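# Stamp a clean print in the form's green field

## Task

Make one complete stamp impression that lies entirely within the green area of the form, then set the stamp back upright so its entire base rests on its mat. A self-inking stamp only prints when pressed down firmly and all the way. The task fails if ink lands anywhere on the form outside the green area, or if the impression is smeared or doubled beyond a small slip or twist. At the end the clipboard must be face up and the mat flat, each lying on one of the four tabletops next to the arms, not overhanging any edge and not resting on anything else. Everything else must remain standing.

## Robot and tools

Robots: three identical i2rt Big YAM arms, arm1, arm2 and arm3. Each has six joints, a five-fingered right hand and a wrist camera. Foot (base_link) poses in the scene frame, metres, quaternion wxyz; each foot faces its own +x: arm1 (1.013, 0.238, 0.780) q(0.600, 0, 0, 0.800); arm2 (-0.070, -0.136, 0.862) q(0.679, 0, 0, -0.734); arm3 (-0.941, -0.110, 0.874) q(0.694, -0.002, 0.001, -0.720). Reach is about 1.07 m from the joint-1 axis. Cameras: arm1_cam_wrist, arm2_cam_wrist, arm3_cam_wrist, and the fixed room cameras room_a and room_b (all 672x504).

Frame: one shared scene frame, origin on the floor, +z up. The hand point sits 0.045 m ahead of the palm; its +z runs along straight fingers, +y out of the palm, +x across the palm away from the thumb. Straight fingers extend 0.06-0.07 m past the point and lie 0.06 m behind it along -y. A wrist bracket on the little-finger side sticks out and can collide. With joints 1, 5, 6 at zero and the hand level and forward, the palm is down and the thumb on the left.

Tool move: the arguments are arm1, arm2, arm3 (each an object for that robot alone) and cameras. An arm not named gets nothing new and keeps its old targets. Inside each arm object:
- joints: absolute targets by name. joint1_rad -2.879..2.879 (base turn, positive counter-clockwise from above); joint2_rad 0..3.141 (shoulder); joint3_rad 0..3.019 (elbow); joint4_rad -1.692..1.57 (hand pitch, positive lifts fingers); joint5_rad -1.57..1.57 (sideways, positive to the arm's right); joint6_rad -2.094..2.094 (roll, positive clockwise seen from behind). Hand keys hand_little, hand_ring, hand_middle, hand_index, hand_thumb_bend, hand_thumb_turn run -1 (closed; for thumb_turn, in front of the palm) to +1 (open/straight; thumb beside the palm). hand_force_limit -1..1 maps linearly to about 0-10 N at the fingertip (0-15 N for thumb motors). hand_speed -0.96..1 (full speed from +0.48 up).
- target: a list of 7 numbers [x, y, z, qw, qx, qy, qz], an absolute hand pose in the scene frame, metres, same form as the result line hand. The hand moves in a straight line from its hand_target pose. When target is given, joints may carry only hand keys.
- speed: top path speed, 0.002-0.5 m/s (default 0.25), rotation up to twice that in rad/s; only allowed with target.
- min_time_s: 0.1-8 s, minimum duration of that arm's joint motions.
All motions start together; hand paths finish together, paced by the slowest. Paths ignore obstacles and other arms, and hands lag, stray and often end a centimetre or more off. Near full stretch the hand can overshoot speed. cameras: list of names or ["all"]; [] for none.

Results: per-robot state (joint_positions, hand, hand_target, joint_status, hand_status, hand_stopped_by, finger loads in N, joint velocities and torques), a line move with "done" or the worst status per arm, a pictures line giving image order, and on_its_own listing uncommanded behaviour ("held at" = current target). Status words: off_target (resting away, may still push), time_out (joints keep pushing toward nearby targets; send the reported position to relax), not_followed (a safety check withheld the command; "pose unreachable" for a target). Arms listed "as last shown" were not commanded. hand_stopped_by gives little, ring, middle, index, thumb_bend, thumb_turn: moving, target, force, stalled or fault. Load is positive when the finger is pushed open; a lost grip shows as load near 0.

Gripping: a finger motor only starts when its target changes by 0.002 or more, then stops at the target or when load reaches hand_force_limit, and locks. To squeeze harder raise hand_force_limit and send a more-closed target; to release send a more-open one. For gentle grips use hand_speed -0.94 or lower. Thumb turned in front wraps objects about 0.035-0.065 m thick; handles down to about 0.025 m. The defaults at start are force 0 and speed -0.8 (slow).

Tool wait: seconds 0-10, plus cameras; commands nothing new. Tool zoom_image: camera name and region [x0, y0, x1, y1] in pixels of that camera's newest image, origin top-left, at most 504x504. Tool show_instructions: no arguments, shows reference pages. Tool finished_scene: scene = the current scene number; irreversible, so call it only when the print, stamp, clipboard and mat are settled.

Avoid: knocking anything off the work area or to the floor; dropping or flinging objects; hard contact with fixed or heavy things; arms pressing on each other (a hand closing on another arm's fingers counts); excessive finger force; pushing steadily against unreachable poses, which heats motors (MOTOR HOT warns; at 100 C the arm goes limp for a while). Objects may occasionally get nudged by outside pushes. Reported hand positions grow less exact at long reach.

Each tool is called after "Emit:" as name(argument=value, ...), one argument or row to a line, values as JSON.

Reference images:

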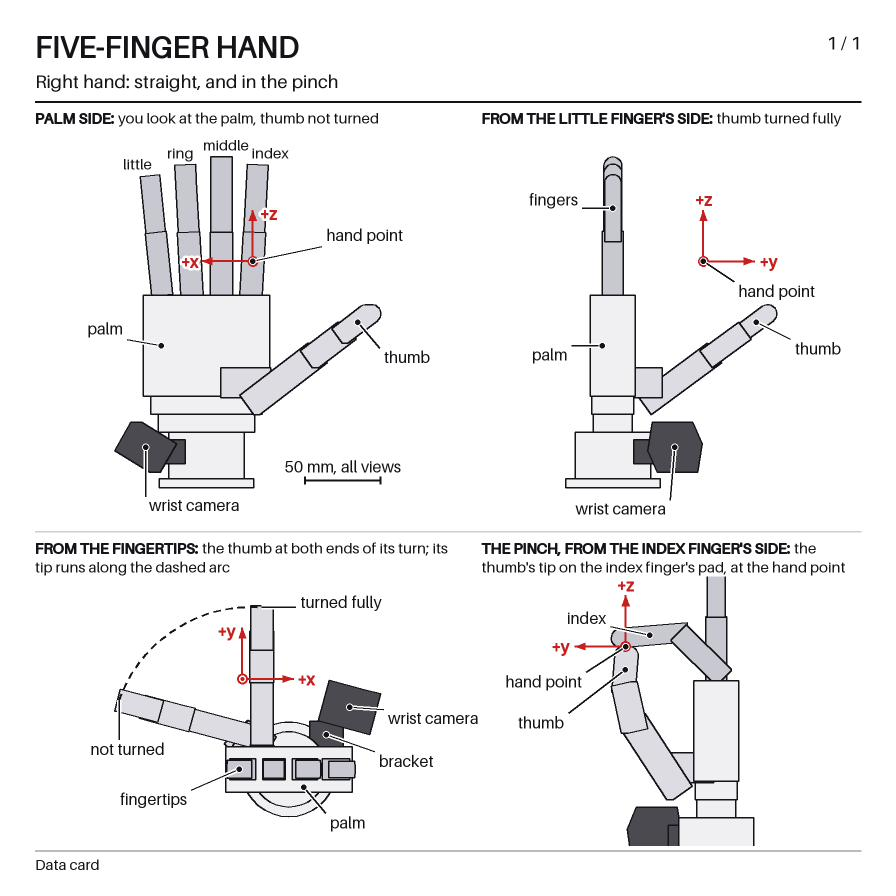

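## Session

Emit:
move(
)

Scene clock: 0.00 s.
Joint torques (N m): no reading
Motor temperatures (°C): arm1=[34 26 27 29 24 26] | arm2=[32 28 24 31 26 26] | arm3=[28 32 31 24 23 24]
Heat: arm1: hottest joint1_rad 34 °C; arm2: hottest joint1_rad 32 °C; arm3: hottest joint2_rad 32 °C.
Joint velocities: within noise
arm1.joint_positions: joint1_rad=-0.834 joint2_rad=+0.631 joint3_rad=+1.318 joint4_rad=-1.499 joint5_rad=-0.299 joint6_rad=-1.427 hand_little=+1.000 hand_ring=+1.000 hand_middle=+1.000 hand_index=+1.000 hand_thumb_turn=+1.000 hand_thumb_bend=+1.000 hand_force_limit=+0.000 hand_speed=-0.800
arm1.joint_status: not commanded
arm1.hand_stopped_by: target,target,target,target,target,target
arm1.little_load_n: 0.0
arm1.ring_load_n: 0.0
arm1.middle_load_n: 0.0
arm1.index_load_n: 0.0
arm1.thumb_bend_load_n: 0.0
arm1.thumb_turn_load_n: 0.0
arm1.hand: x=+1.1200 y=+0.4217 z=+1.2037 quat_wxyz=(-0.317, +0.808, +0.441, +0.230) (m; scene frame)
arm1.hand_target: x=+1.1202 y=+0.4220 z=+1.2140 quat_wxyz=(-0.323, +0.803, +0.440, +0.240) (m; scene frame)
arm1.hand_status: not commanded
arm2.joint_positions: joint1_rad=-0.787 joint2_rad=+0.625 joint3_rad=+1.420 joint4_rad=-1.232 joint5_rad=-0.287 joint6_rad=-1.143 hand_little=+1.000 hand_ring=+1.000 hand_middle=+1.000 hand_index=+1.000 hand_thumb_turn=+1.000 hand_thumb_bend=+1.000 hand_force_limit=+0.000 hand_speed=-0.800
arm2.joint_status: not commanded
arm2.hand_stopped_by: target,target,target,target,target,target
arm2.little_load_n: 0.0
arm2.ring_load_n: 0.0
arm2.middle_load_n: 0.0
arm2.index_load_n: 0.0
arm2.thumb_bend_load_n: 0.0
arm2.thumb_turn_load_n: 0.0
arm2.hand: x=-0.2488 y=-0.3062 z=+1.3789 quat_wxyz=(+0.383, +0.191, -0.816, +0.387) (m; scene frame)
arm2.hand_target: x=-0.2478 y=-0.3054 z=+1.3913 quat_wxyz=(+0.394, +0.192, -0.809, +0.393) (m; scene frame)
arm2.hand_status: not commanded
arm3.joint_positions: joint1_rad=-0.218 joint2_rad=+0.610 joint3_rad=+1.345 joint4_rad=-1.409 joint5_rad=+0.224 joint6_rad=-1.278 hand_little=+1.000 hand_ring=+1.000 hand_middle=+1.000 hand_index=+1.000 hand_thumb_turn=+1.000 hand_thumb_bend=+1.000 hand_force_limit=+0.000 hand_speed=-0.800
arm3.joint_status: not commanded
arm3.hand_stopped_by: target,target,target,target,target,target
arm3.little_load_n: 0.0
arm3.ring_load_n: 0.5
arm3.middle_load_n: 0.0
arm3.index_load_n: 0.0
arm3.thumb_bend_load_n: 0.0
arm3.thumb_turn_load_n: 0.0
arm3.hand: x=-1.0789 y=-0.2818 z=+1.3395 quat_wxyz=(+0.373, +0.397, -0.804, +0.240) (m; scene frame)
arm3.hand_target: x=-1.0787 y=-0.2813 z=+1.3496 quat_wxyz=(+0.380, +0.393, -0.800, +0.248) (m; scene frame)
arm3.hand_status: not commanded
pictures: arm1_cam_wrist, arm2_cam_wrist, arm3_cam_wrist, room_a, room_b

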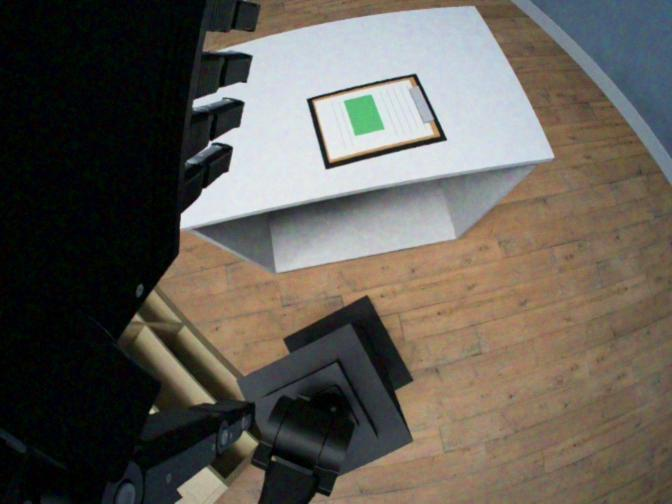

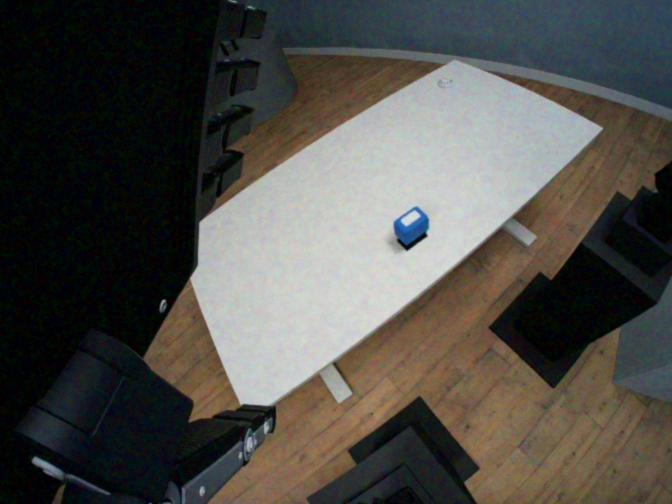

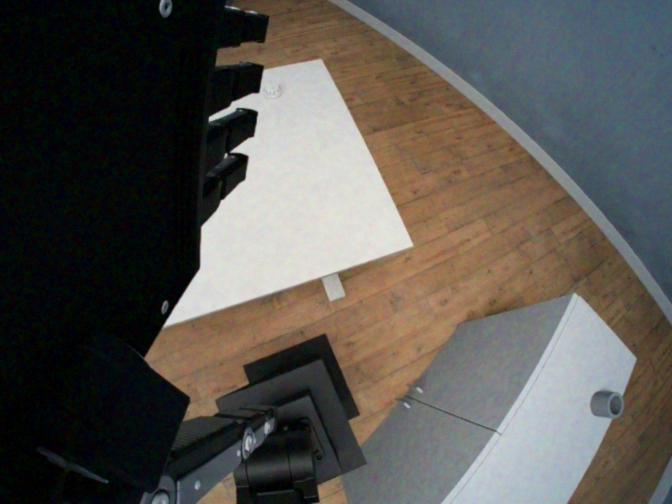

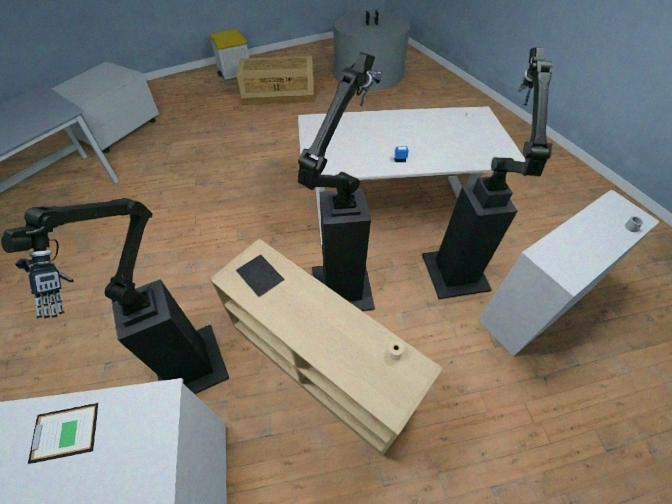

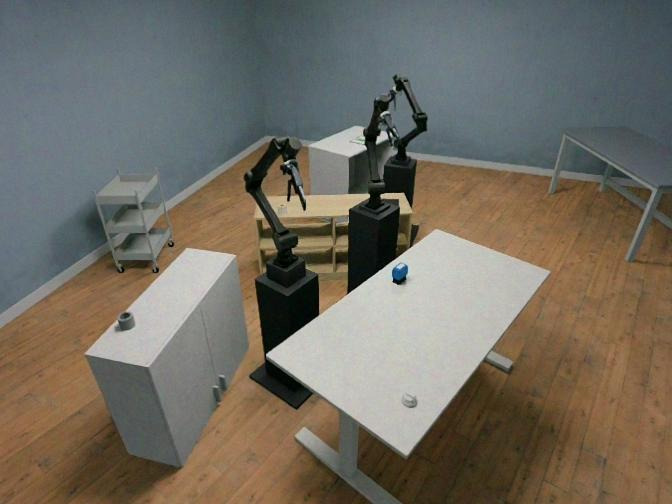

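Emit:
zoom_image(
  camera="arm2_cam_wrist",
  region=[350, 160, 490, 280],
)

Emit:
zoom_image(
  camera="room_a",
  region=[200, 220, 460, 460],
)

Emit:
zoom_image(
  camera="room_a",
  region=[340, 100, 460, 200],
)

Emit:
zoom_image(
  camera="arm1_cam_wrist",
  region=[280, 40, 480, 200],
)

Scaled by 3.600 from the camera's 672x504 image, which has a finer 960x720 frame.

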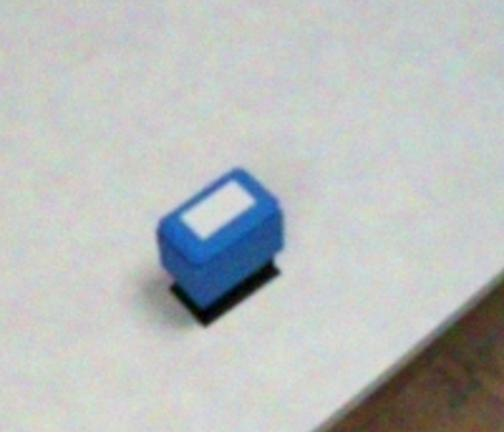

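Scaled by 1.938 from the camera's 672x504 image, which has a finer 960x720 frame.

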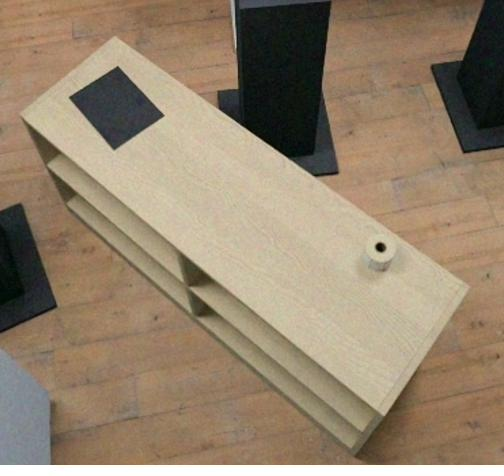

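Scaled by 4.200 from the camera's 672x504 image, which has a finer 960x720 frame.

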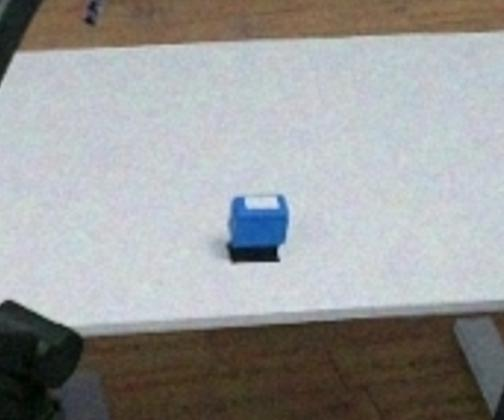

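Scaled by 2.520 from the camera's 672x504 image, which has a finer 960x720 frame.

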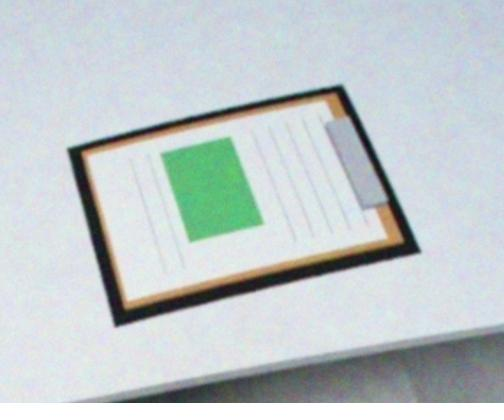

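Emit:
move(
  arm2={"target": [-0.55, -0.52, 1.02, 0, 0, 1, 0], "speed": 0.3},
  arm1={"target": [1.22, 0.74, 1.08, 0, 1, 0, 0], "speed": 0.3},
  cameras=["all"],
)

Scene clock: 8.63 s.
Joint torques (N m): arm1=[-1.44 -14.62 11.49 0.12 -0.07 0.2] | arm2=[-1.03 -19.25 11.92 -0.51 0.15 0.05] | arm3=[-0.44 0.85 8.05 1.44 0.08 -0.13]
Motor temperatures (°C): arm1=[34 26 29 29 24 26] | arm2=[32 28 24 31 26 26] | arm3=[28 32 32 24 23 24]
Heat: arm1: hottest joint1_rad 34 °C; arm2: hottest joint1_rad 32 °C; arm3: hottest joint2_rad 32 °C.
move: arm1 off_target; arm2 off_target
Joint velocities: within noise
arm1.joint_positions: joint1_rad=-0.678 joint2_rad=+1.864 joint3_rad=+2.100 joint4_rad=-1.687 joint5_rad=+0.001 joint6_rad=-0.408 hand_little=+1.000 hand_ring=+1.000 hand_middle=+1.000 hand_index=+1.000 hand_thumb_turn=+1.000 hand_thumb_bend=+1.000 hand_force_limit=+0.000 hand_speed=-0.800
arm1.joint_status: not commanded
arm1.hand_stopped_by: target,target,target,target,target,target
arm1.little_load_n: 0.0
arm1.ring_load_n: 0.0
arm1.middle_load_n: 0.0
arm1.index_load_n: 0.0
arm1.thumb_bend_load_n: 0.0
arm1.thumb_turn_load_n: 0.0
arm1.hand: x=+1.2132 y=+0.7316 z=+1.0682 quat_wxyz=(-0.055, +0.998, +0.007, +0.024) (m; scene frame)
arm1.hand_target: x=+1.2196 y=+0.7391 z=+1.0793 quat_wxyz=(-0.069, +0.997, +0.000, +0.029) (m; scene frame)
arm1.hand_status: off_target (0.016 m and 7.0 deg from the pose sent, 0.356 m and 72.2 deg at the start; a joint's target at an end of its range on 41 of 99 steps)
arm2.joint_positions: joint1_rad=-0.760 joint2_rad=+2.172 joint3_rad=+2.192 joint4_rad=-1.621 joint5_rad=-0.001 joint6_rad=-0.869 hand_little=+1.000 hand_ring=+1.000 hand_middle=+1.000 hand_index=+1.000 hand_thumb_turn=+1.000 hand_thumb_bend=+1.000 hand_force_limit=+0.000 hand_speed=-0.800
arm2.joint_status: not commanded
arm2.hand_stopped_by: target,target,target,target,target,target
arm2.little_load_n: 0.0
arm2.ring_load_n: 0.0
arm2.middle_load_n: 0.0
arm2.index_load_n: 0.0
arm2.thumb_bend_load_n: 0.0
arm2.thumb_turn_load_n: 0.0
arm2.hand: x=-0.5369 y=-0.5197 z=+1.0076 quat_wxyz=(-0.012, +0.015, -1.000, -0.010) (m; scene frame)
arm2.hand_target: x=-0.5494 y=-0.5195 z=+1.0198 quat_wxyz=(+0.000, +0.000, -1.000, +0.000) (m; scene frame)
arm2.hand_status: off_target (0.018 m and 2.5 deg from the pose sent, 0.515 m and 70.6 deg at the start)
arm3: as last shown
arm3.ring_load_n: 0.0
pictures: arm1_cam_wrist, arm2_cam_wrist, arm3_cam_wrist, room_a, room_b
camera_calibration:
arm1_cam_wrist: T_world_to_cam=[[0.331618, -0.937901, -0.101837, 0.38852], [-0.817071, -0.339492, 0.465982, 0.735382], [-0.471618, -0.0713198, -0.878914, 1.68037], [0, 0, 0, 1]] pos_world=[1.26451, 0.733893, 1.17379]
arm2_cam_wrist: T_world_to_cam=[[-0.307158, 0.951639, 0.00615535, 0.323861], [0.783328, 0.249149, 0.569493, -0.0281456], [0.540418, 0.179746, -0.821973, 1.32303], [0, 0, 0, 1]] pos_world=[-0.593467, -0.538996, 1.10153]

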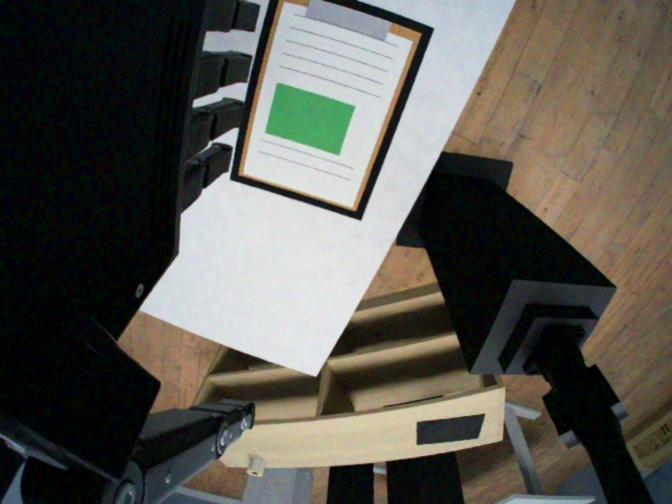

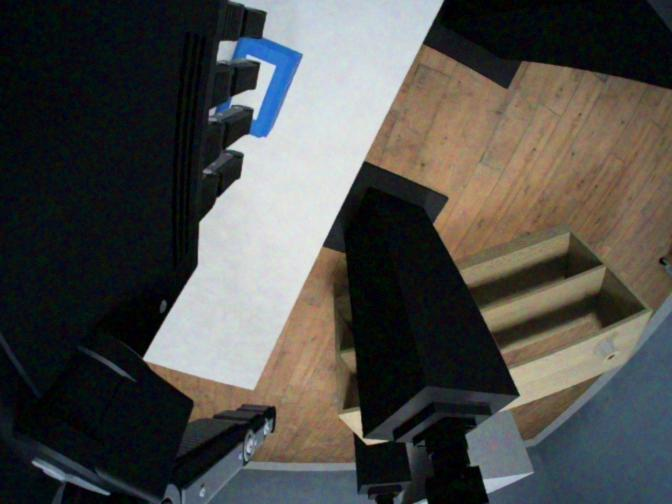

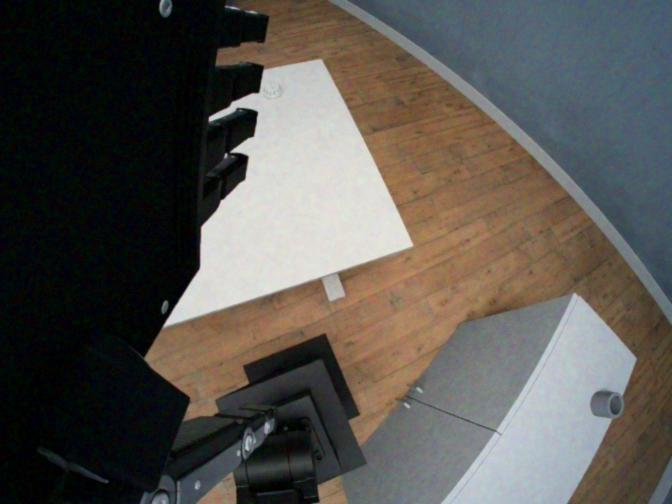

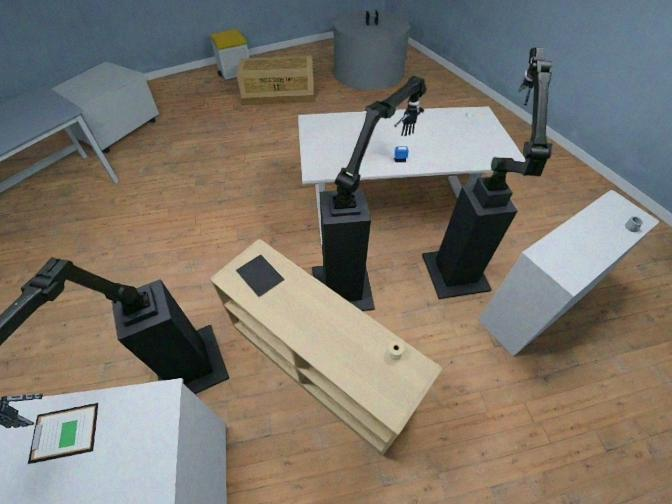

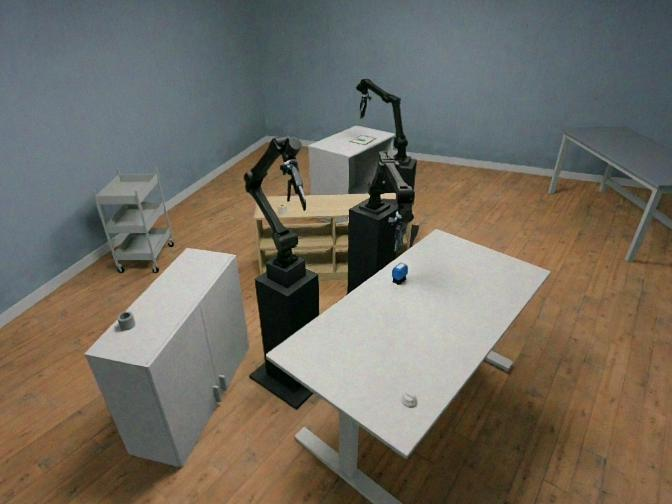

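Emit:
zoom_image(
  camera="arm1_cam_wrist",
  region=[200, 0, 450, 230],
)

Emit:
zoom_image(
  camera="arm2_cam_wrist",
  region=[190, 0, 330, 150],
)

Emit:
zoom_image(
  camera="room_a",
  region=[0, 380, 120, 480],
)

Scaled by 2.016 from the camera's 672x504 image, which has a finer 960x720 frame.

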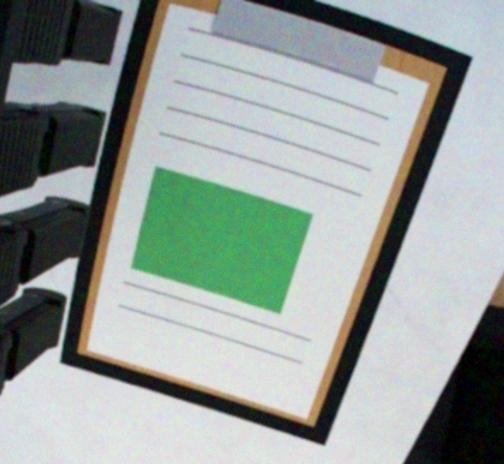

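Scaled by 3.360 from the camera's 672x504 image, which has a finer 960x720 frame.

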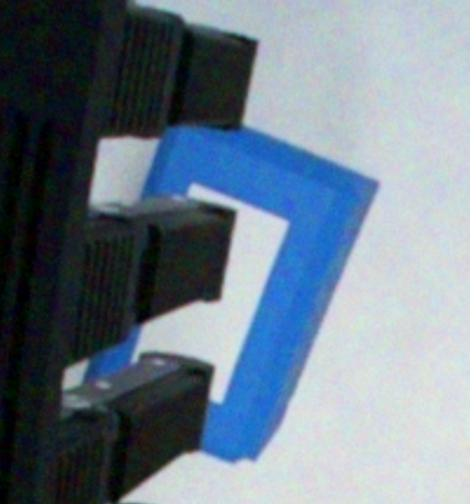

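Scaled by 4.200 from the camera's 672x504 image, which has a finer 960x720 frame.

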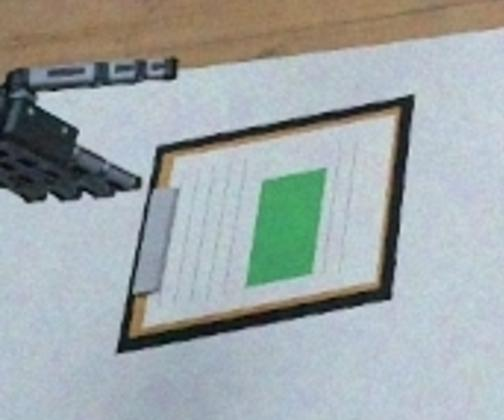

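Emit:
move(
  arm2={"target": [-0.532, -0.604, 0.94, -0.0468, 0.1003, 0.9008, -0.42], "speed": 0.25, "joints": {"hand_thumb_turn": -1, "hand_speed": 0.2}},
  arm1={"joints": {"joint1_rad": 1.5, "hand_speed": 0.2, "hand_thumb_turn": -1}, "min_time_s": 3},
  cameras=["all"],
)

Scene clock: 20.87 s.
Joint torques (N m): arm1=[-1.67 -14.51 11.51 0.08 0.09 0.21] | arm2=[-1.14 -19.19 7.72 2.41 -0.25 0.06] | arm3=[-0.38 0.91 8.05 1.46 0.08 -0.13]
Motor temperatures (°C): arm1=[33 26 30 29 24 26] | arm2=[32 28 26 31 26 26] | arm3=[28 32 33 24 23 24]
Heat: arm1: hottest joint1_rad 33 °C; arm2: hottest joint1_rad 32 °C; arm3: hottest joint3_rad 33 °C.
move: arm1 done; arm2 off_target
Joint velocities: within noise
arm1.joint_positions: joint1_rad=+1.505 joint2_rad=+1.864 joint3_rad=+2.100 joint4_rad=-1.687 joint5_rad=-0.003 joint6_rad=-0.407 hand_little=+1.000 hand_ring=+1.000 hand_middle=+1.000 hand_index=+1.000 hand_thumb_turn=-1.000 hand_thumb_bend=+1.000 hand_force_limit=+0.000 hand_speed=+0.200
arm1.joint_status: all done
arm1.hand_stopped_by: target,target,target,target,target,target
arm1.little_load_n: 0.0
arm1.ring_load_n: 0.0
arm1.middle_load_n: 0.0
arm1.index_load_n: 0.0
arm1.thumb_bend_load_n: 0.0
arm1.thumb_turn_load_n: 0.0
arm1.hand: x=+0.4935 y=+0.1178 z=+1.0681 quat_wxyz=(-0.045, +0.454, +0.889, -0.039) (m; scene frame)
arm1.hand_target: x=+0.4837 y=+0.1182 z=+1.0791 quat_wxyz=(-0.057, +0.459, +0.885, -0.048) (m; scene frame)
arm1.hand_status: not commanded
arm2.joint_positions: joint1_rad=-0.829 joint2_rad=+1.883 joint3_rad=+1.398 joint4_rad=-0.390 joint5_rad=-0.516 joint6_rad=-0.512 hand_little=+1.000 hand_ring=+1.000 hand_middle=+1.000 hand_index=+1.000 hand_thumb_turn=-1.000 hand_thumb_bend=+1.000 hand_force_limit=+0.000 hand_speed=+0.200
arm2.joint_status: all done
arm2.hand_stopped_by: target,target,target,target,target,target
arm2.little_load_n: 0.0
arm2.ring_load_n: 0.0
arm2.middle_load_n: 0.0
arm2.index_load_n: 0.0
arm2.thumb_bend_load_n: -0.5
arm2.thumb_turn_load_n: 0.0
arm2.hand: x=-0.5214 y=-0.6066 z=+0.9232 quat_wxyz=(+0.032, -0.093, -0.908, +0.406) (m; scene frame)
arm2.hand_target: x=-0.5318 y=-0.6038 z=+0.9398 quat_wxyz=(+0.046, -0.100, -0.901, +0.420) (m; scene frame)
arm2.hand_status: off_target (0.020 m and 2.6 deg from the pose sent, 0.108 m and 53.1 deg at the start)
arm3: as last shown
pictures: arm1_cam_wrist, arm2_cam_wrist, arm3_cam_wrist, room_a, room_b
camera_calibration:
arm1_cam_wrist: T_world_to_cam=[[0.577286, 0.809863, -0.104222, -0.273051], [0.746696, -0.471936, 0.468745, -0.819956], [0.330433, -0.348422, -0.877163, 0.932087], [0, 0, 0, 1]] pos_world=[0.461893, 0.158928, 1.17349]
arm2_cam_wrist: T_world_to_cam=[[-0.135771, 0.677463, -0.722918, 1.00789], [0.89578, 0.395665, 0.202551, 0.51576], [0.423254, -0.620075, -0.660578, 0.5657], [0, 0, 0, 1]] pos_world=[-0.564601, -0.536097, 0.997839]

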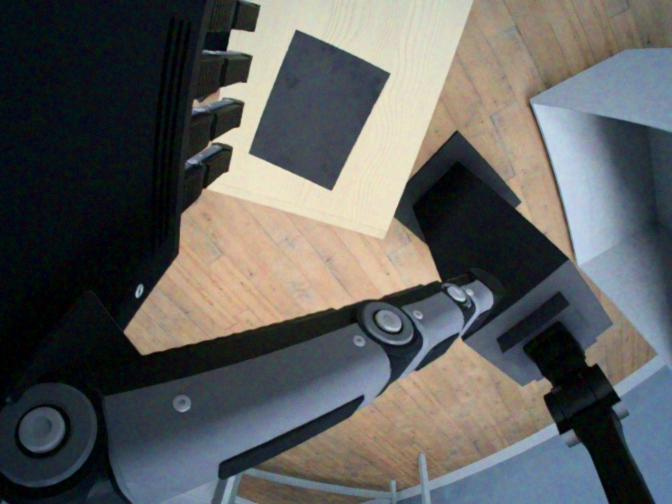

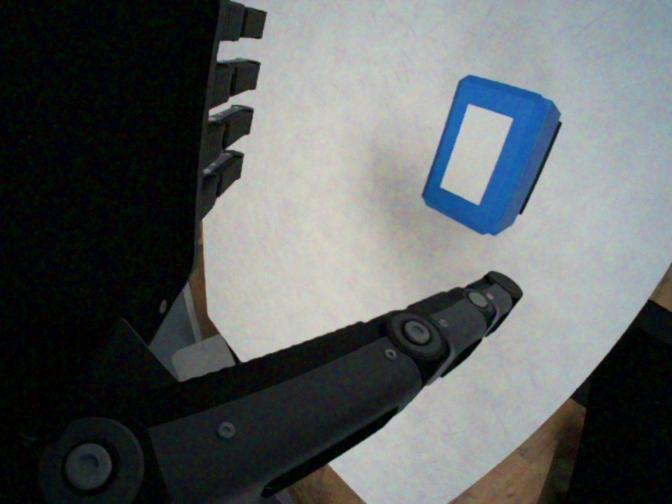

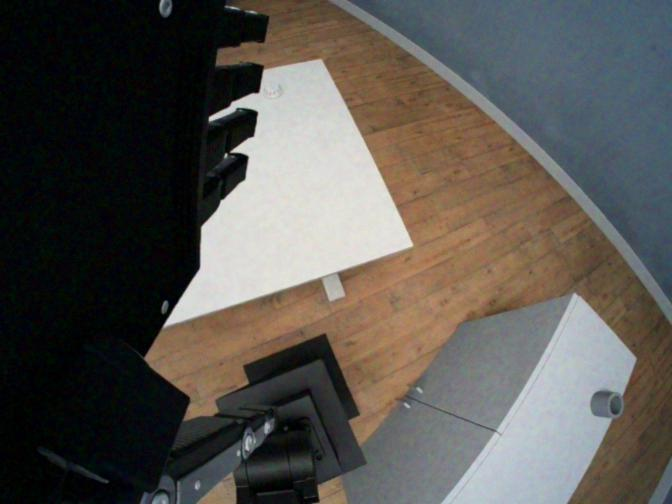

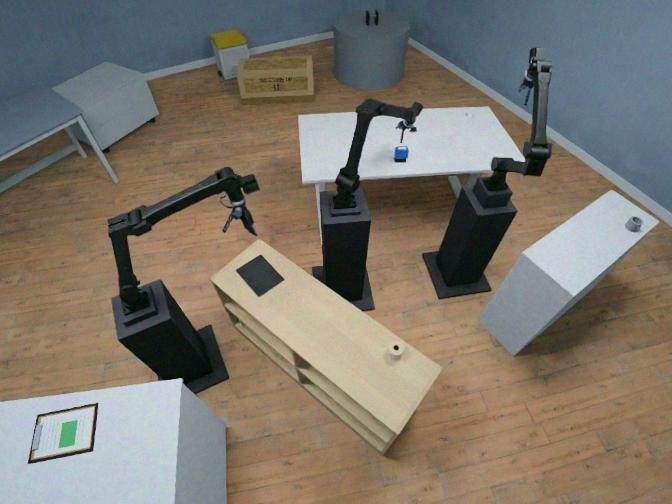

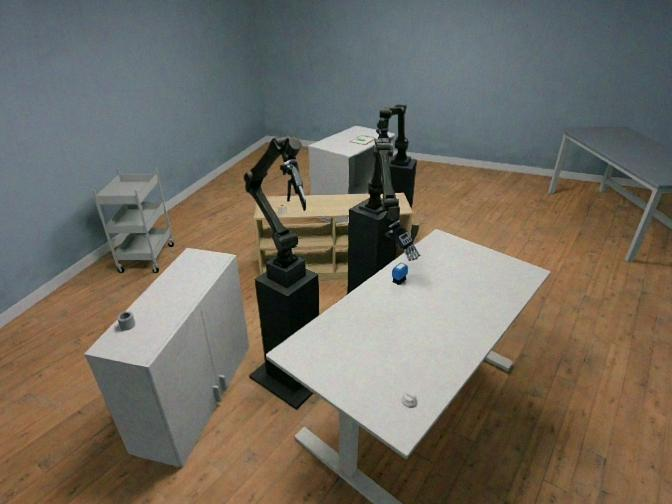

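Emit:
zoom_image(
  camera="arm2_cam_wrist",
  region=[400, 50, 600, 250],
)

Emit:
zoom_image(
  camera="arm1_cam_wrist",
  region=[230, 0, 450, 250],
)

Scaled by 2.520 from the camera's 672x504 image, which has a finer 960x720 frame.

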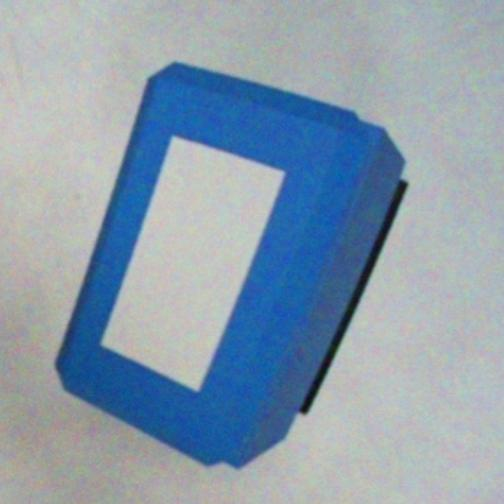

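Scaled by 2.016 from the camera's 672x504 image, which has a finer 960x720 frame.

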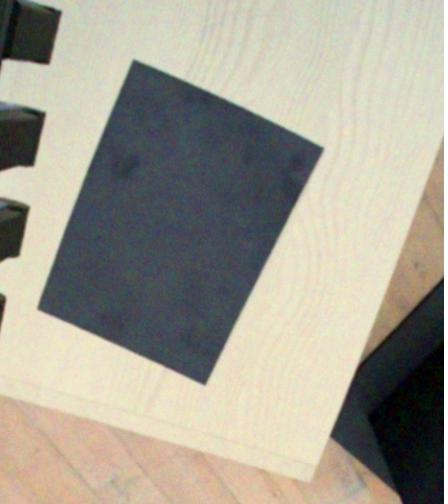

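Emit:
move(
  arm2={"target": [-0.549, -0.581, 0.905, -0.0229, 0.0490, 0.9050, -0.4219], "speed": 0.15},
  cameras=["arm2_cam_wrist"],
)

Scene clock: 24.87 s.
Joint torques (N m): arm1=[-1.49 -14.45 11.48 0.09 0.1 0.21] | arm2=[-0.44 -16.56 9.54 0.69 -0.45 -0.29] | arm3=[-0.38 0.85 8.06 1.44 0.08 -0.13]
Motor temperatures (°C): arm1=[33 26 30 29 24 26] | arm2=[32 28 26 31 26 26] | arm3=[28 31 33 24 23 24]
Heat: arm1: hottest joint1_rad 33 °C; arm2: hottest joint1_rad 32 °C; arm3: hottest joint3_rad 33 °C.
move: arm2 off_target
Joint velocities: within noise
arm1, arm3: as last shown
arm2.joint_positions: joint1_rad=-0.895 joint2_rad=+1.931 joint3_rad=+1.398 joint4_rad=-0.391 joint5_rad=-0.624 joint6_rad=-0.638 hand_little=+1.000 hand_ring=+1.000 hand_middle=+1.000 hand_index=+1.000 hand_thumb_turn=-1.000 hand_thumb_bend=+1.000 hand_force_limit=+0.000 hand_speed=+0.200
arm2.joint_status: not commanded
arm2.hand_stopped_by: target,target,target,target,target,target
arm2.little_load_n: 0.0
arm2.ring_load_n: 0.0
arm2.middle_load_n: 0.0
arm2.index_load_n: 0.0
arm2.thumb_bend_load_n: 0.0
arm2.thumb_turn_load_n: 0.0
arm2.hand: x=-0.5392 y=-0.5808 z=+0.8986 quat_wxyz=(+0.016, -0.054, -0.906, +0.419) (m; scene frame)
arm2.hand_target: x=-0.5487 y=-0.5809 z=+0.9050 quat_wxyz=(+0.023, -0.049, -0.905, +0.422) (m; scene frame)
arm2.hand_status: off_target (0.012 m and 1.1 deg from the pose sent, 0.042 m and 5.5 deg at the start)
pictures: arm2_cam_wrist
camera_calibration:
arm2_cam_wrist: T_world_to_cam=[[-0.194948, 0.644255, -0.739548, 0.934078], [0.859821, 0.475048, 0.187185, 0.566965], [0.471915, -0.599387, -0.646553, 0.598663], [0, 0, 0, 1]] pos_world=[-0.58791, -0.512289, 0.971736]

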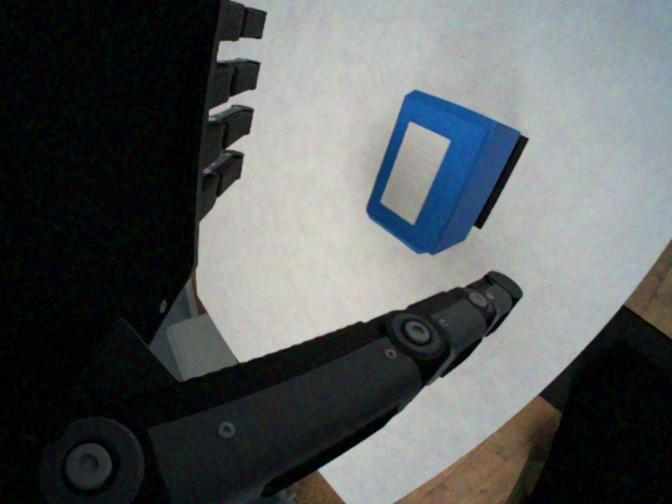

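Emit:
move(
  arm2={"target": [-0.552, -0.578, 0.828, -0.0229, 0.0490, 0.9050, -0.4219], "speed": 0.1},
  cameras=["arm2_cam_wrist", "room_b"],
)

Scene clock: 40.13 s.
Joint torques (N m): arm1=[-1.49 -14.56 11.49 0.06 0.1 0.22] | arm2=[-0.97 -17.14 7.08 2.24 -0.46 -0.29] | arm3=[-0.38 0.85 8.06 1.44 0.08 -0.13]
Motor temperatures (°C): arm1=[33 27 32 28 24 26] | arm2=[32 29 26 31 26 26] | arm3=[28 31 33 24 23 24]
Heat: arm1: hottest joint1_rad 33 °C; arm2: hottest joint1_rad 32 °C; arm3: hottest joint3_rad 33 °C.
move: arm2 off_target
Joint velocities: within noise
arm1, arm3: as last shown
arm1.ring_load_n: -0.5
arm2.joint_positions: joint1_rad=-0.895 joint2_rad=+2.043 joint3_rad=+1.371 joint4_rad=-0.264 joint5_rad=-0.628 joint6_rad=-0.646 hand_little=+1.000 hand_ring=+1.000 hand_middle=+1.000 hand_index=+1.000 hand_thumb_turn=-1.000 hand_thumb_bend=+1.000 hand_force_limit=+0.000 hand_speed=+0.200
arm2.joint_status: not commanded
arm2.hand_stopped_by: target,target,target,target,target,target
arm2.little_load_n: 0.0
arm2.ring_load_n: 0.0
arm2.middle_load_n: 0.0
arm2.index_load_n: 0.0
arm2.thumb_bend_load_n: 0.0
arm2.thumb_turn_load_n: 0.0
arm2.hand: x=-0.5413 y=-0.5824 z=+0.8295 quat_wxyz=(+0.012, -0.052, -0.907, +0.417) (m; scene frame)
arm2.hand_target: x=-0.5518 y=-0.5779 z=+0.8282 quat_wxyz=(+0.023, -0.049, -0.905, +0.422) (m; scene frame)
arm2.hand_status: off_target (0.012 m and 1.5 deg from the pose sent, 0.072 m and 1.0 deg at the start)
pictures: arm2_cam_wrist, room_b
camera_calibration:
arm2_cam_wrist: T_world_to_cam=[[-0.195021, 0.646666, -0.737421, 0.883192], [0.855038, 0.480432, 0.195178, 0.576416], [0.480496, -0.59246, -0.646618, 0.562712], [0, 0, 0, 1]] pos_world=[-0.590998, -0.514674, 0.902641]

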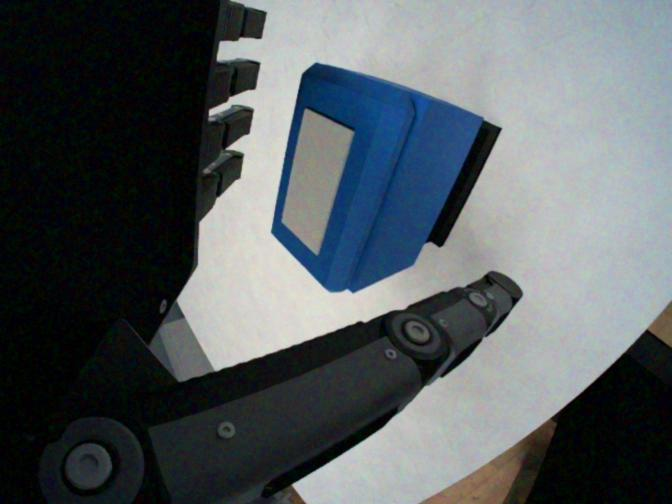

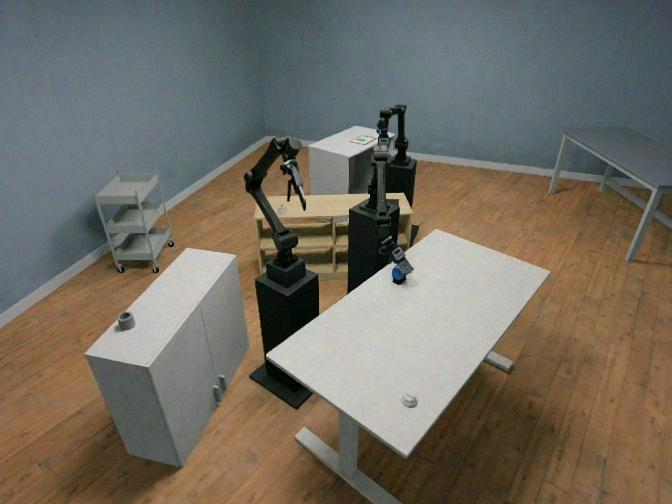

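Emit:
move(
  arm2={"target": [-0.5473, -0.5864, 0.797, -0.0229, 0.0490, 0.9050, -0.4219], "speed": 0.1},
  cameras=["arm2_cam_wrist", "room_a"],
)

Scene clock: 42.27 s.
Joint torques (N m): arm1=[-1.49 -14.45 11.45 0.12 0.1 0.2] | arm2=[0.21 -17.49 6.9 2.15 -0.25 -0.1] | arm3=[-0.38 0.85 8.06 1.44 0.08 -0.13]
Motor temperatures (°C): arm1=[33 27 32 28 24 26] | arm2=[32 29 26 31 26 26] | arm3=[28 31 34 24 23 24]
Heat: arm1: hottest joint1_rad 33 °C; arm2: hottest joint1_rad 32 °C; arm3: hottest joint3_rad 34 °C.
move: arm2 done
Joint velocities: within noise
arm1, arm3: as last shown
arm1.ring_load_n: 0.0
arm2.joint_positions: joint1_rad=-0.895 joint2_rad=+2.098 joint3_rad=+1.361 joint4_rad=-0.192 joint5_rad=-0.623 joint6_rad=-0.646 hand_little=+1.000 hand_ring=+1.000 hand_middle=+1.000 hand_index=+1.000 hand_thumb_turn=-1.000 hand_thumb_bend=+1.000 hand_force_limit=+0.000 hand_speed=+0.200
arm2.joint_status: not commanded
arm2.hand_stopped_by: target,target,target,target,target,target
arm2.little_load_n: 0.0
arm2.ring_load_n: 0.0
arm2.middle_load_n: 0.0
arm2.index_load_n: 0.0
arm2.thumb_bend_load_n: 0.0
arm2.thumb_turn_load_n: 0.0
arm2.hand: x=-0.5440 y=-0.5832 z=+0.7977 quat_wxyz=(+0.016, -0.052, -0.907, +0.417) (m; scene frame)
arm2.hand_target: x=-0.5472 y=-0.5864 z=+0.7970 quat_wxyz=(+0.023, -0.049, -0.905, +0.422) (m; scene frame)
arm2.hand_status: done (0.005 m and 1.0 deg from the pose sent, 0.033 m and 1.5 deg at the start)
pictures: arm2_cam_wrist, room_a
camera_calibration:
arm2_cam_wrist: T_world_to_cam=[[-0.19959, 0.646604, -0.736252, 0.856244], [0.858269, 0.477901, 0.187043, 0.592041], [0.472799, -0.59457, -0.650344, 0.540575], [0, 0, 0, 1]] pos_world=[-0.592815, -0.515178, 0.871234]

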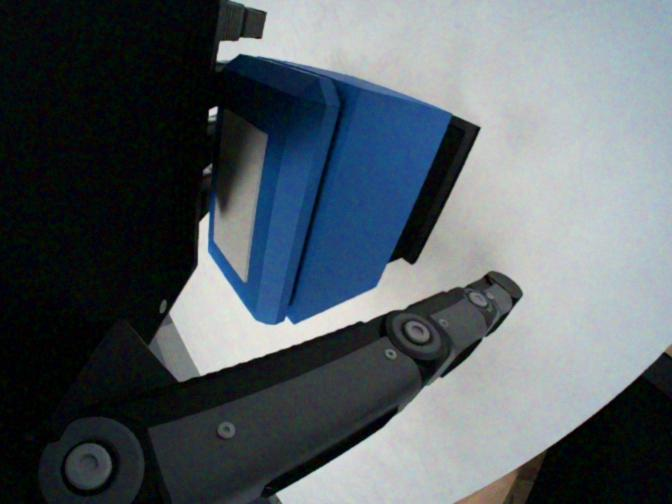

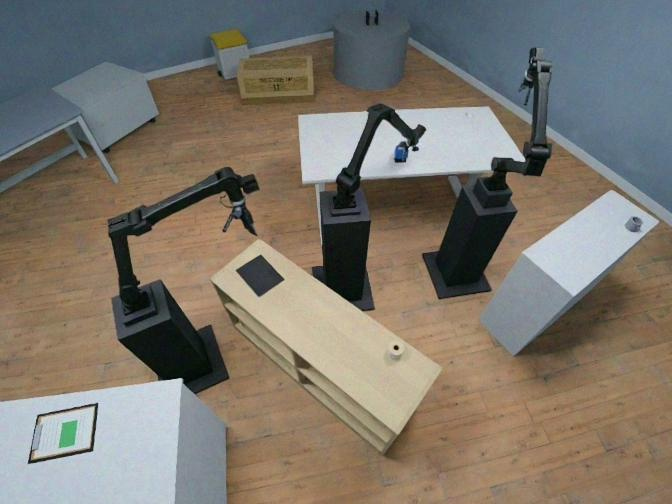

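Emit:
move(
  arm2={"target": [-0.5385, -0.5985, 0.787, -0.0229, 0.0490, 0.9050, -0.4219], "speed": 0.08},
  cameras=["arm2_cam_wrist", "room_a", "room_b"],
)

Emit:
zoom_image(
  camera="room_b",
  region=[360, 220, 440, 300],
)

Emit:
zoom_image(
  camera="room_a",
  region=[370, 110, 440, 180],
)

Scene clock: 44.43 s.
Joint torques (N m): arm1=[-1.44 -14.56 11.49 0.06 0.11 0.21] | arm2=[0.79 -17.2 6.56 2.39 -0.25 0.08] | arm3=[-0.38 0.91 8.06 1.46 0.08 -0.13]
Motor temperatures (°C): arm1=[33 27 32 28 24 26] | arm2=[32 29 26 31 26 26] | arm3=[28 31 34 24 23 24]
Heat: arm1: hottest joint1_rad 33 °C; arm2: hottest joint1_rad 32 °C; arm3: hottest joint3_rad 34 °C.
move: arm2 off_target
Joint velocities: within noise
arm1, arm3: as last shown
arm2.joint_positions: joint1_rad=-0.882 joint2_rad=+2.109 joint3_rad=+1.358 joint4_rad=-0.156 joint5_rad=-0.608 joint6_rad=-0.637 hand_little=+1.000 hand_ring=+1.000 hand_middle=+1.000 hand_index=+1.000 hand_thumb_turn=-1.000 hand_thumb_bend=+1.000 hand_force_limit=+0.000 hand_speed=+0.200
arm2.joint_status: not commanded
arm2.hand_stopped_by: target,target,target,target,target,target
arm2.little_load_n: 0.0
arm2.ring_load_n: 0.0
arm2.middle_load_n: 0.0
arm2.index_load_n: 0.0
arm2.thumb_bend_load_n: -0.5
arm2.thumb_turn_load_n: 0.0
arm2.hand: x=-0.5435 y=-0.5904 z=+0.7920 quat_wxyz=(+0.025, -0.050, -0.906, +0.419) (m; scene frame)
arm2.hand_target: x=-0.5384 y=-0.5983 z=+0.7871 quat_wxyz=(+0.023, -0.049, -0.905, +0.422) (m; scene frame)
arm2.hand_status: off_target (0.011 m and 0.4 deg from the pose sent, 0.020 m and 1.0 deg at the start)
pictures: arm2_cam_wrist, room_a, room_b
camera_calibration:
arm2_cam_wrist: T_world_to_cam=[[-0.210518, 0.644812, -0.734779, 0.848671], [0.862569, 0.476238, 0.170796, 0.610355], [0.460061, -0.597842, -0.656452, 0.528269], [0, 0, 0, 1]] pos_world=[-0.590849, -0.522086, 0.866123]

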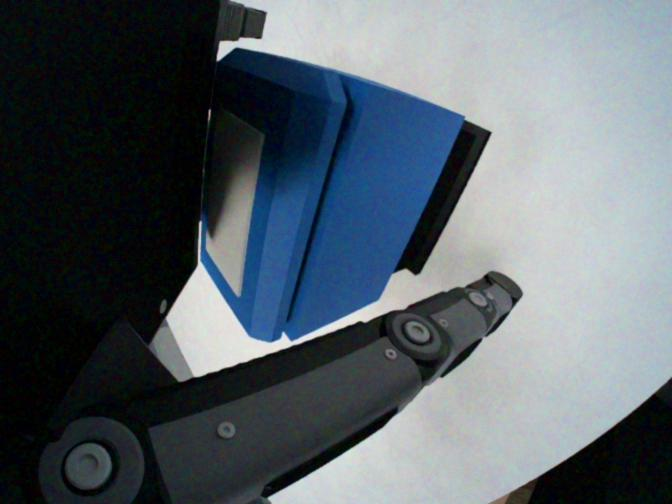

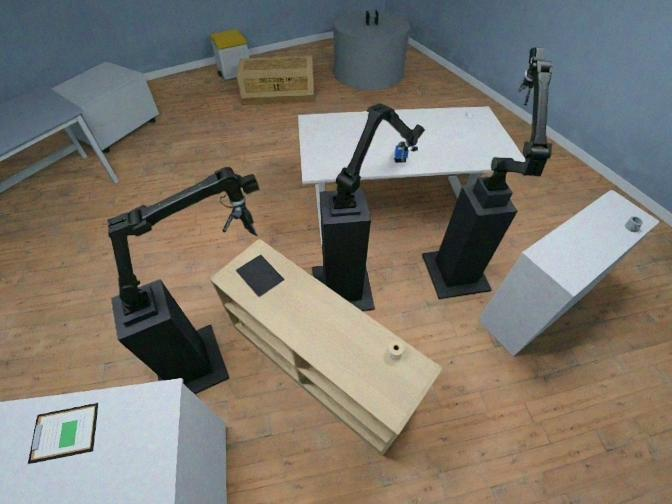

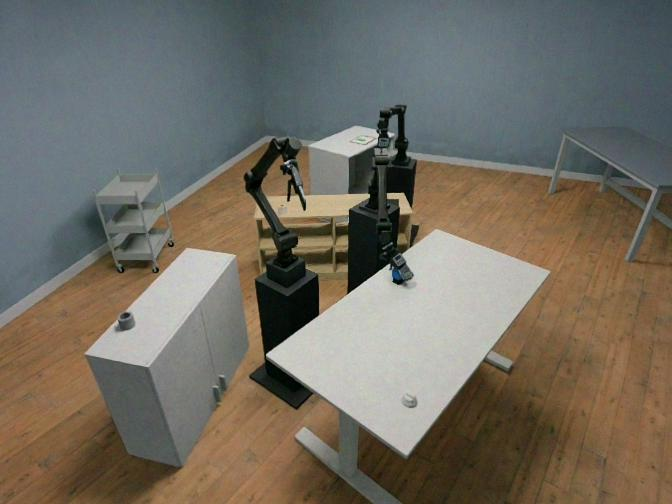

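Scaled by 6.300 from the camera's 672x504 image, which has a finer 960x720 frame.

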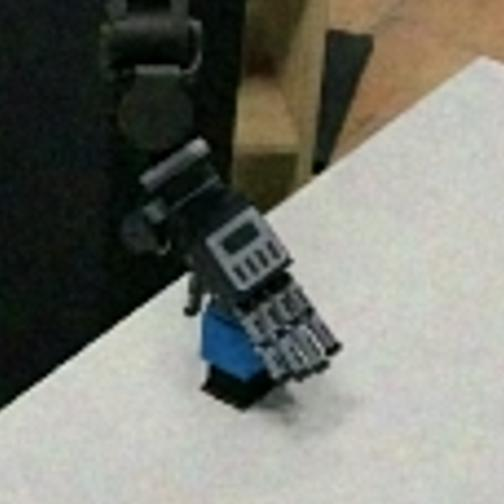

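Scaled by 7.200 from the camera's 672x504 image, which has a finer 960x720 frame.

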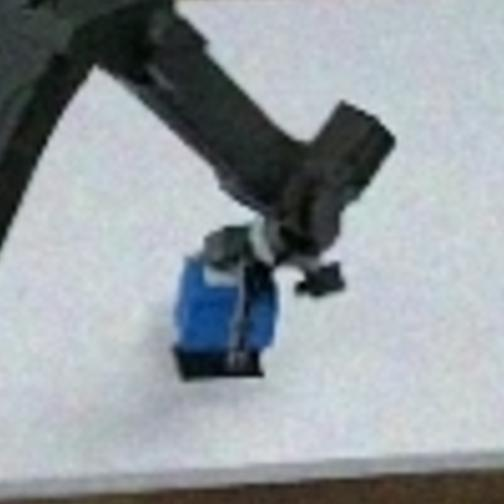

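Emit:
move(
  arm2={"joints": {"hand_little": 0.55, "hand_ring": 0.55, "hand_middle": 0.55, "hand_index": 0.55, "hand_thumb_bend": 0.55, "hand_speed": -0.5}},
  cameras=["arm2_cam_wrist"],
)

Emit:
zoom_image(
  camera="arm2_cam_wrist",
  region=[180, 0, 540, 400],
)

Scene clock: 46.23 s.
Joint torques (N m): arm1=[-1.26 -14.56 11.48 0.1 0.11 0.21] | arm2=[1.08 -17.26 6.6 1.78 -0.24 0.03] | arm3=[-0.38 0.91 8.06 1.43 0.08 -0.13]
Motor temperatures (°C): arm1=[33 27 32 28 24 26] | arm2=[32 29 26 31 26 26] | arm3=[28 31 34 24 23 24]
Heat: arm1: hottest joint1_rad 33 °C; arm2: hottest joint1_rad 32 °C; arm3: hottest joint3_rad 34 °C.
move: arm2 done
Joint velocities: within noise
arm1, arm3: as last shown
arm2.joint_positions: joint1_rad=-0.880 joint2_rad=+2.109 joint3_rad=+1.358 joint4_rad=-0.148 joint5_rad=-0.607 joint6_rad=-0.632 hand_little=+0.550 hand_ring=+0.550 hand_middle=+0.550 hand_index=+0.550 hand_thumb_turn=-1.000 hand_thumb_bend=+0.550 hand_force_limit=+0.000 hand_speed=-0.500
arm2.joint_status: all done
arm2.hand_stopped_by: target,target,target,target,target,target
arm2.little_load_n: 0.0
arm2.ring_load_n: 0.0
arm2.middle_load_n: 0.0
arm2.index_load_n: 0.0
arm2.thumb_bend_load_n: 0.0
arm2.thumb_turn_load_n: 0.0
arm2.hand: x=-0.5438 y=-0.5927 z=+0.7929 quat_wxyz=(+0.026, -0.049, -0.905, +0.422) (m; scene frame)
arm2.hand_target: x=-0.5384 y=-0.5983 z=+0.7871 quat_wxyz=(+0.023, -0.049, -0.905, +0.422) (m; scene frame)
arm2.hand_status: not commanded
pictures: arm2_cam_wrist
camera_calibration:
arm2_cam_wrist: T_world_to_cam=[[-0.212926, 0.641363, -0.7371, 0.849206], [0.863563, 0.476445, 0.165106, 0.616716], [0.45708, -0.601376, -0.655305, 0.523107], [0, 0, 0, 1]] pos_world=[-0.590857, -0.523896, 0.86692]

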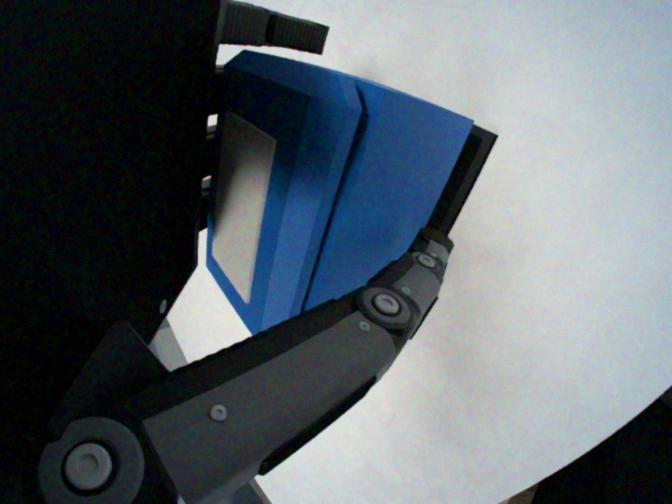

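Scaled by 1.260 from the camera's 672x504 image, which has a finer 960x720 frame.

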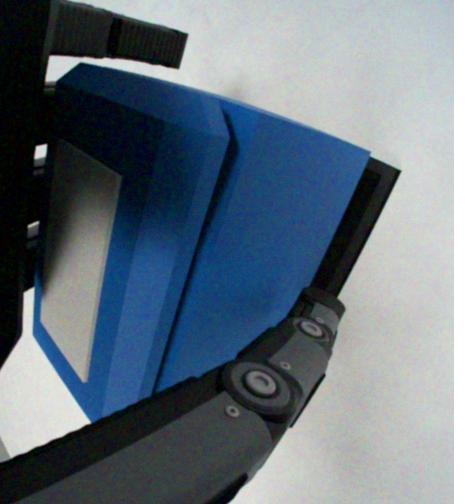

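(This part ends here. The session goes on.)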